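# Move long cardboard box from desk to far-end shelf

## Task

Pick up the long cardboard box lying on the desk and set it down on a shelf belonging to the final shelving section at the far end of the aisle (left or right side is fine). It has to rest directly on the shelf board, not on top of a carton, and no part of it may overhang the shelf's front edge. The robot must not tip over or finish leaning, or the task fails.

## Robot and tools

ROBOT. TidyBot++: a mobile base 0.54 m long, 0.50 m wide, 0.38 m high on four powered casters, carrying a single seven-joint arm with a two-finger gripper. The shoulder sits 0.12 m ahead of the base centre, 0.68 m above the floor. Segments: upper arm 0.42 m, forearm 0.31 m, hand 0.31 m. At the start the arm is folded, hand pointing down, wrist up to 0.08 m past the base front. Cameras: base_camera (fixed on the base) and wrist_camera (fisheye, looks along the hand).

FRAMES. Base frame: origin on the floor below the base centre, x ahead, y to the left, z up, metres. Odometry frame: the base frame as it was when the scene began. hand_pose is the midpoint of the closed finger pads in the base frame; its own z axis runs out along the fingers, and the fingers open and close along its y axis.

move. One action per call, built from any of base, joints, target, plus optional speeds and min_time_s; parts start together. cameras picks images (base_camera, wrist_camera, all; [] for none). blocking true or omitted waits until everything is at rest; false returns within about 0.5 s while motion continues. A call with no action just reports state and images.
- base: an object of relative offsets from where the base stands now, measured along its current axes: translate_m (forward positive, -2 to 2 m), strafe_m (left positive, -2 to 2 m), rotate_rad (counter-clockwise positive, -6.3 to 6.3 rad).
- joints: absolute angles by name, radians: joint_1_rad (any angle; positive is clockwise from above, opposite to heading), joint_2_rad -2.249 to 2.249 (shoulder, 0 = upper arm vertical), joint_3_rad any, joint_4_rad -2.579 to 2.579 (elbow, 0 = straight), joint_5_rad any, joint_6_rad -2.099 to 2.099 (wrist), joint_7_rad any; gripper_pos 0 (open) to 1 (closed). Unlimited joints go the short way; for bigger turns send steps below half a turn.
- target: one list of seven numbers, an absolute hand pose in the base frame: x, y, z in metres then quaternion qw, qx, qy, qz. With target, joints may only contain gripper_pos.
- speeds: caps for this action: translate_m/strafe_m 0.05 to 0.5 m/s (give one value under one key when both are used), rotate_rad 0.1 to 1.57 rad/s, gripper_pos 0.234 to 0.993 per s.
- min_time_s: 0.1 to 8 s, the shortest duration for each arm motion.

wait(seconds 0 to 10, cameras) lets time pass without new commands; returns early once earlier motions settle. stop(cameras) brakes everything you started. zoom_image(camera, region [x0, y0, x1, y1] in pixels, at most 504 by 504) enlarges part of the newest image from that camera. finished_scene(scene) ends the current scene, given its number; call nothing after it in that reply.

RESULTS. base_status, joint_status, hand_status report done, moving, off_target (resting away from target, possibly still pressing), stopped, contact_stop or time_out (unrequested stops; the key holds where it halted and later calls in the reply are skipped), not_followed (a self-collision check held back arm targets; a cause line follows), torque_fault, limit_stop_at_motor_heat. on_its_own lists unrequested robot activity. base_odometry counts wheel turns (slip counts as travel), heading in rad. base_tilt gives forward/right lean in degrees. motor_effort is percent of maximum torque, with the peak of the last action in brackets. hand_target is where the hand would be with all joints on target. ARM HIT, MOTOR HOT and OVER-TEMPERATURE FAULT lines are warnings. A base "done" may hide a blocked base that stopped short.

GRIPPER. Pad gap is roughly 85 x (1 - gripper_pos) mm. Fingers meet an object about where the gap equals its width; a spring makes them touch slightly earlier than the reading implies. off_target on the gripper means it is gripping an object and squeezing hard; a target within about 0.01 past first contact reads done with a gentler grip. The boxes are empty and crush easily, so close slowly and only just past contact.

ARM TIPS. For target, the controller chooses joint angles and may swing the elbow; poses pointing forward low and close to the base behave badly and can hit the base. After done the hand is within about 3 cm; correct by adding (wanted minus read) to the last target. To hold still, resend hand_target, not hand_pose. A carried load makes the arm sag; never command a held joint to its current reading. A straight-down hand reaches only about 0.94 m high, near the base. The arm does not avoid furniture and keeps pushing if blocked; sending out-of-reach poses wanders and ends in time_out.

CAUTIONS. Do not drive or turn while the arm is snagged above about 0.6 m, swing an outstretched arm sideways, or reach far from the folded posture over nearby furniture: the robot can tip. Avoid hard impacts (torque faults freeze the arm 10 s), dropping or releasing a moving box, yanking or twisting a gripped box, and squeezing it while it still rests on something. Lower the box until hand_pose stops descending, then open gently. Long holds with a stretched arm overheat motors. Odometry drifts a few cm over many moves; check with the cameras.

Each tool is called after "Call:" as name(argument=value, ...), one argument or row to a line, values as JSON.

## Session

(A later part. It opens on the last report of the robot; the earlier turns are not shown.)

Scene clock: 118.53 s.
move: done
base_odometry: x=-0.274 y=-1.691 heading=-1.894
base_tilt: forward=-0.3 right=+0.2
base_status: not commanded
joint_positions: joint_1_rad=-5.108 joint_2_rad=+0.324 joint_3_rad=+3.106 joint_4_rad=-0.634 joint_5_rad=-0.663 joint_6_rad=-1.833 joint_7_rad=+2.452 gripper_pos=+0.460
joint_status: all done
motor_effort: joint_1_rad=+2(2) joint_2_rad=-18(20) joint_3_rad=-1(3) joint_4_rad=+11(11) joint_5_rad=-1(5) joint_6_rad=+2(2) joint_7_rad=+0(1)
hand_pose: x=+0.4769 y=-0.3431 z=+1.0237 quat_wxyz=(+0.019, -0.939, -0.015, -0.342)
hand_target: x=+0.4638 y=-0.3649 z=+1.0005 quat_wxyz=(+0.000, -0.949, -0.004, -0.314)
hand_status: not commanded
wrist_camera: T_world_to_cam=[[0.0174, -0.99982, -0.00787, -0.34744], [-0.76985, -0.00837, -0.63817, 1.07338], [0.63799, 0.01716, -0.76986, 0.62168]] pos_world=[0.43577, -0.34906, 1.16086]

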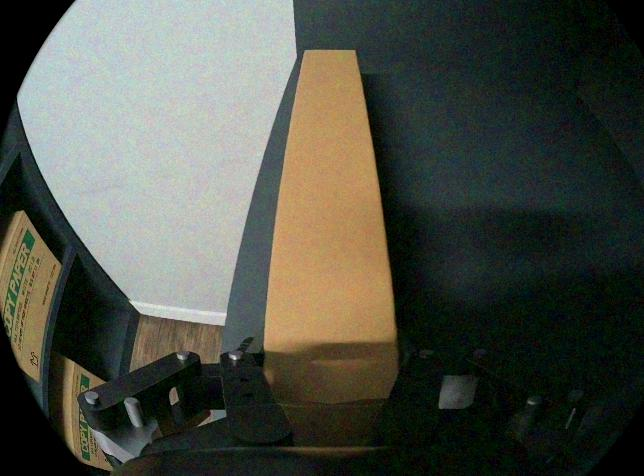

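Call:
move(
  base={"rotate_rad": -0.04},
  speeds={"rotate_rad": 0.1},
  cameras=["all"],
)

Scene clock: 119.77 s.
move: done
base_odometry: x=-0.274 y=-1.691 heading=-1.933
base_tilt: forward=-0.3 right=+0.2
base_status: done
joint_positions: joint_1_rad=-5.108 joint_2_rad=+0.323 joint_3_rad=+3.104 joint_4_rad=-0.635 joint_5_rad=-0.660 joint_6_rad=-1.833 joint_7_rad=+2.452 gripper_pos=+0.460
joint_status: not commanded
motor_effort: joint_1_rad=+2(4) joint_2_rad=-18(19) joint_3_rad=+0(2) joint_4_rad=+10(11) joint_5_rad=-1(2) joint_6_rad=+2(3) joint_7_rad=+1(1)
hand_pose: x=+0.4765 y=-0.3426 z=+1.0236 quat_wxyz=(+0.018, -0.940, -0.015, -0.341)
hand_target: x=+0.4638 y=-0.3649 z=+1.0005 quat_wxyz=(+0.000, -0.949, -0.004, -0.314)
hand_status: not commanded
pictures: base_camera, wrist_camera
wrist_camera: T_world_to_cam=[[0.0171, -0.99983, -0.00632, -0.34842], [-0.77102, -0.00916, -0.63675, 1.07181], [0.63658, 0.01576, -0.77105, 0.6233]] pos_world=[0.43556, -0.34837, 1.16086]

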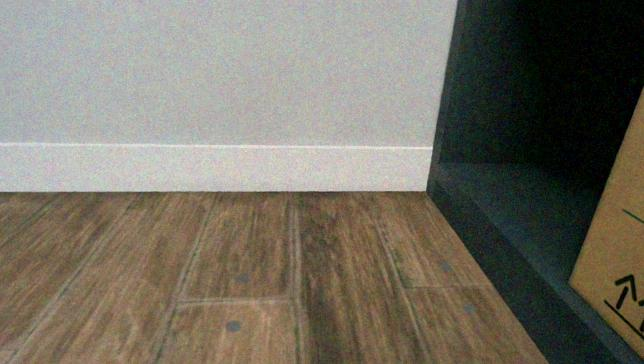

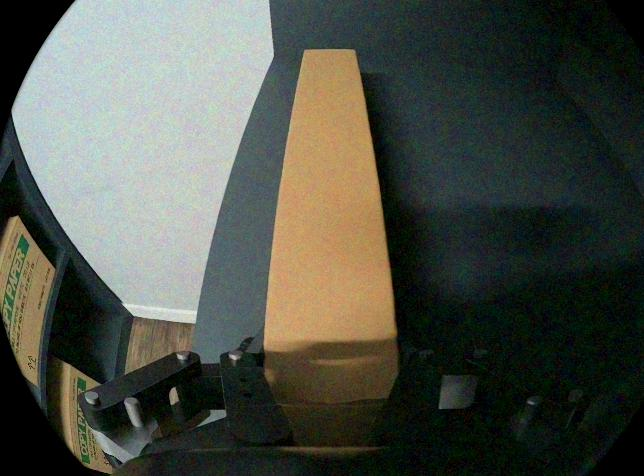

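Call:
move(
  joints={"joint_5_rad": -0.67},
  min_time_s=1,
)

Call:
move(
  joints={"gripper_pos": 0.4},
  speeds={"gripper_pos": 0.234},
  cameras=["wrist_camera"],
)

Scene clock: 121.40 s.
move: done
base_odometry: x=-0.274 y=-1.691 heading=-1.933
base_tilt: forward=-0.3 right=+0.2
base_status: not commanded
joint_positions: joint_1_rad=-5.108 joint_2_rad=+0.322 joint_3_rad=+3.104 joint_4_rad=-0.635 joint_5_rad=-0.660 joint_6_rad=-1.833 joint_7_rad=+2.452 gripper_pos=+0.460
joint_status: all done
motor_effort: joint_1_rad=+1(3) joint_2_rad=-19(19) joint_3_rad=+0(1) joint_4_rad=+10(11) joint_5_rad=-1(2) joint_6_rad=+2(2) joint_7_rad=+0(1)
hand_pose: x=+0.4765 y=-0.3426 z=+1.0236 quat_wxyz=(+0.018, -0.940, -0.015, -0.342)
hand_target: x=+0.4802 y=-0.3480 z=+1.0142 quat_wxyz=(+0.023, -0.937, -0.023, -0.347)
hand_status: not commanded
pictures: none

Scene clock: 122.23 s.
move: done
base_odometry: x=-0.274 y=-1.691 heading=-1.933
base_tilt: forward=-0.4 right=+0.2
base_status: not commanded
joint_positions: joint_1_rad=-5.108 joint_2_rad=+0.322 joint_3_rad=+3.104 joint_4_rad=-0.646 joint_5_rad=-0.660 joint_6_rad=-1.832 joint_7_rad=+2.452 gripper_pos=+0.400
joint_status: all done
motor_effort: joint_1_rad=+0(2) joint_2_rad=-21(21) joint_3_rad=-1(3) joint_4_rad=+12(13) joint_5_rad=-4(4) joint_6_rad=+3(4) joint_7_rad=+1(1)
hand_pose: x=+0.4763 y=-0.3420 z=+1.0202 quat_wxyz=(+0.023, -0.940, -0.014, -0.340)
hand_target: x=+0.4802 y=-0.3480 z=+1.0142 quat_wxyz=(+0.023, -0.937, -0.023, -0.347)
hand_status: not commanded
wrist_camera: T_world_to_cam=[[0.01724, -0.99973, -0.01585, -0.33812], [-0.77373, -0.0033, -0.6335, 1.06947], [0.63328, 0.02318, -0.77358, 0.62746]] pos_world=[0.43595, -0.34905, 1.15754]

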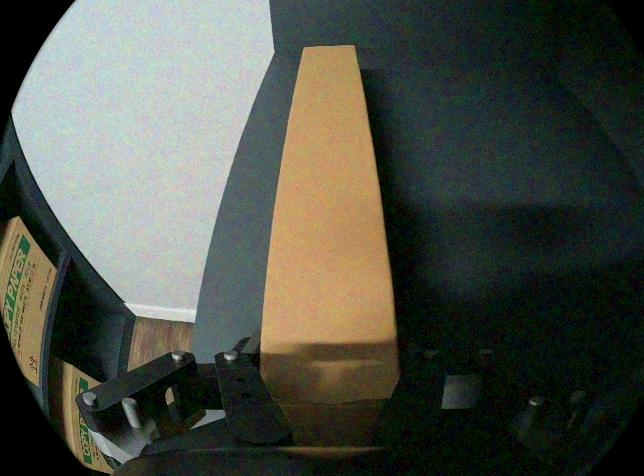

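Call:
move(
  joints={"gripper_pos": 0.2},
  speeds={"gripper_pos": 0.234},
  cameras=["wrist_camera"],
)

Call:
zoom_image(
  camera="wrist_camera",
  region=[180, 20, 500, 440],
)

Scene clock: 123.77 s.
move: done
base_odometry: x=-0.274 y=-1.691 heading=-1.933
base_tilt: forward=-0.4 right=+0.2
base_status: not commanded
joint_positions: joint_1_rad=-5.108 joint_2_rad=+0.322 joint_3_rad=+3.104 joint_4_rad=-0.648 joint_5_rad=-0.660 joint_6_rad=-1.832 joint_7_rad=+2.452 gripper_pos=+0.201
joint_status: all done
motor_effort: joint_1_rad=+1(1) joint_2_rad=-22(22) joint_3_rad=-2(2) joint_4_rad=+14(14) joint_5_rad=-5(5) joint_6_rad=+4(4) joint_7_rad=+1(1)
hand_pose: x=+0.4763 y=-0.3418 z=+1.0194 quat_wxyz=(+0.024, -0.940, -0.013, -0.339)
hand_target: x=+0.4802 y=-0.3480 z=+1.0142 quat_wxyz=(+0.023, -0.937, -0.023, -0.347)
hand_status: not commanded
wrist_camera: T_world_to_cam=[[0.01728, -0.99969, -0.01815, -0.33568], [-0.77439, -0.0019, -0.63271, 1.06889], [0.63247, 0.02499, -0.77418, 0.62846]] pos_world=[0.43605, -0.34924, 1.15674]

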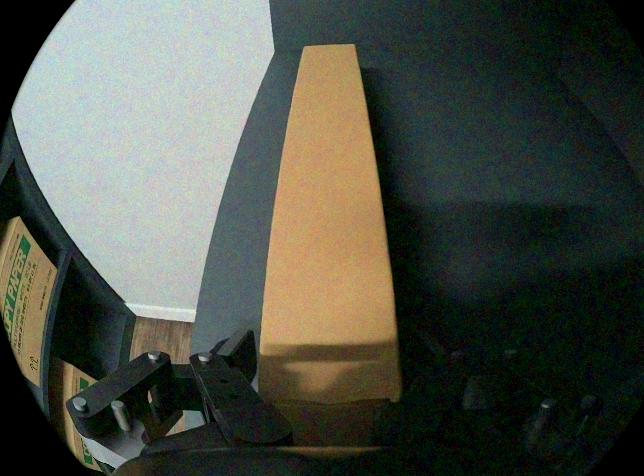

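Scaled by 1.200.

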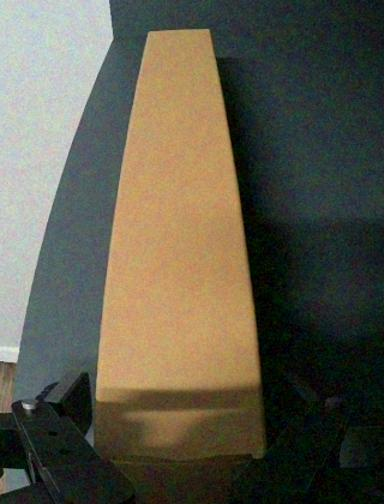

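Call:
move(
  joints={"gripper_pos": 0.0},
)

Call:
move(
  joints={"joint_1_rad": 1.33, "joint_2_rad": 0.22, "joint_4_rad": -0.873, "joint_5_rad": -1.03, "joint_6_rad": -1.607, "joint_7_rad": 2.608},
  min_time_s=2.5,
  cameras=["wrist_camera"],
)

Scene clock: 125.37 s.
move: done
base_odometry: x=-0.274 y=-1.691 heading=-1.933
base_tilt: forward=-0.3 right=+0.2
base_status: not commanded
joint_positions: joint_1_rad=-5.108 joint_2_rad=+0.322 joint_3_rad=+3.104 joint_4_rad=-0.648 joint_5_rad=-0.660 joint_6_rad=-1.832 joint_7_rad=+2.452 gripper_pos=+0.001
joint_status: all done
motor_effort: joint_1_rad=+0(1) joint_2_rad=-22(22) joint_3_rad=-2(3) joint_4_rad=+13(14) joint_5_rad=-5(5) joint_6_rad=+4(4) joint_7_rad=+1(1)
hand_pose: x=+0.4763 y=-0.3418 z=+1.0194 quat_wxyz=(+0.024, -0.940, -0.013, -0.339)
hand_target: x=+0.4802 y=-0.3480 z=+1.0142 quat_wxyz=(+0.023, -0.937, -0.023, -0.347)
hand_status: not commanded
pictures: none

Scene clock: 128.17 s.
move: done
base_odometry: x=-0.274 y=-1.691 heading=-1.933
base_tilt: forward=-0.3 right=+0.2
base_status: not commanded
joint_positions: joint_1_rad=-4.980 joint_2_rad=+0.240 joint_3_rad=+3.104 joint_4_rad=-0.847 joint_5_rad=-0.959 joint_6_rad=-1.658 joint_7_rad=+2.565 gripper_pos=+0.001
joint_status: all done
motor_effort: joint_1_rad=+0(2) joint_2_rad=-20(23) joint_3_rad=-2(3) joint_4_rad=+14(15) joint_5_rad=-7(8) joint_6_rad=+4(5) joint_7_rad=+1(2)
hand_pose: x=+0.4895 y=-0.3412 z=+1.0691 quat_wxyz=(+0.032, -0.877, -0.010, -0.479)
hand_target: x=+0.4940 y=-0.3424 z=+1.0926 quat_wxyz=(+0.016, -0.856, -0.018, -0.517)
hand_status: not commanded
wrist_camera: T_world_to_cam=[[0.01967, -0.99913, -0.03672, -0.31547], [-0.54775, 0.01996, -0.8364, 1.22488], [0.83641, 0.03657, -0.54689, 0.31963]] pos_world=[0.4098, -0.35133, 1.18771]

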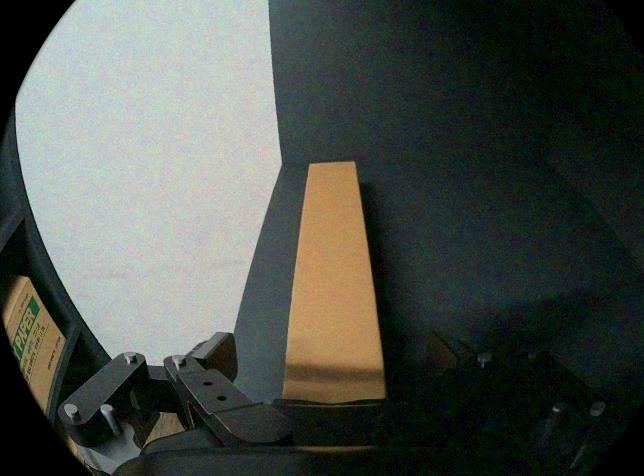

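Call:
move(
  joints={"joint_6_rad": -1.47},
  min_time_s=1,
)

Call:
move(
  base={"strafe_m": 0.14},
  speeds={"strafe_m": 0.15},
  cameras=["all"],
)

Scene clock: 129.63 s.
move: done
base_odometry: x=-0.274 y=-1.691 heading=-1.933
base_tilt: forward=-0.3 right=+0.2
base_status: not commanded
joint_positions: joint_1_rad=-4.980 joint_2_rad=+0.240 joint_3_rad=+3.104 joint_4_rad=-0.848 joint_5_rad=-0.961 joint_6_rad=-1.523 joint_7_rad=+2.566 gripper_pos=+0.001
joint_status: all done
motor_effort: joint_1_rad=+1(1) joint_2_rad=-21(21) joint_3_rad=-2(3) joint_4_rad=+15(15) joint_5_rad=-7(7) joint_6_rad=+5(5) joint_7_rad=+1(1)
hand_pose: x=+0.5014 y=-0.3766 z=+1.0886 quat_wxyz=(-0.018, -0.859, +0.018, -0.511)
hand_target: x=+0.5032 y=-0.3788 z=+1.1129 quat_wxyz=(-0.034, -0.837, +0.013, -0.547)
hand_status: not commanded
pictures: none

Scene clock: 131.27 s.
move: done
base_odometry: x=-0.143 y=-1.741 heading=-1.934
base_tilt: forward=-0.3 right=+0.2
base_status: done
joint_positions: joint_1_rad=-4.974 joint_2_rad=+0.224 joint_3_rad=+3.104 joint_4_rad=-0.849 joint_5_rad=-0.965 joint_6_rad=-1.518 joint_7_rad=+2.566 gripper_pos=+0.001
joint_status: not commanded
motor_effort: joint_1_rad=+1(2) joint_2_rad=-20(26) joint_3_rad=-1(3) joint_4_rad=+14(16) joint_5_rad=-7(7) joint_6_rad=+5(5) joint_7_rad=+1(1)
hand_pose: x=+0.4986 y=-0.3731 z=+1.0968 quat_wxyz=(-0.026, -0.856, +0.017, -0.515)
hand_target: x=+0.5032 y=-0.3788 z=+1.1129 quat_wxyz=(-0.034, -0.837, +0.013, -0.547)
hand_status: not commanded
pictures: base_camera, wrist_camera
wrist_camera: T_world_to_cam=[[-0.08512, -0.99583, 0.03271, -0.36923], [-0.47406, 0.0116, -0.88041, 1.26221], [0.87637, -0.09045, -0.47307, 0.18009]] pos_world=[0.40911, -0.36605, 1.20854]

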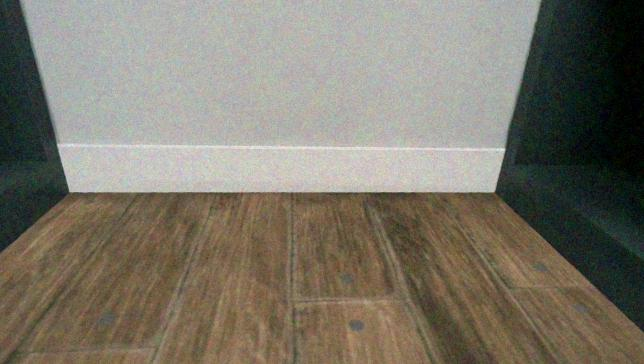

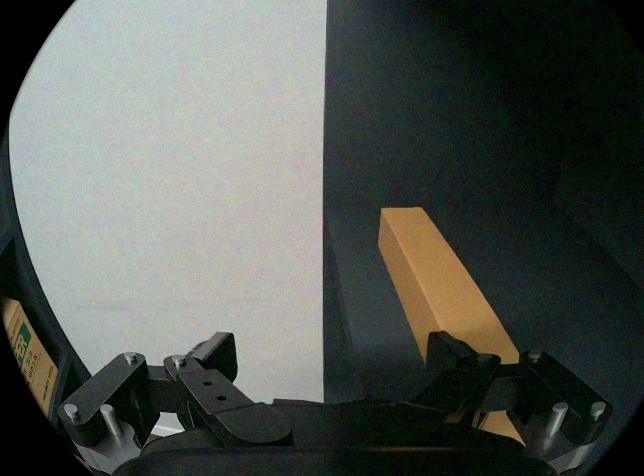

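Call:
finished_scene(
  scene=1,
)

The scene is finished: the task was done.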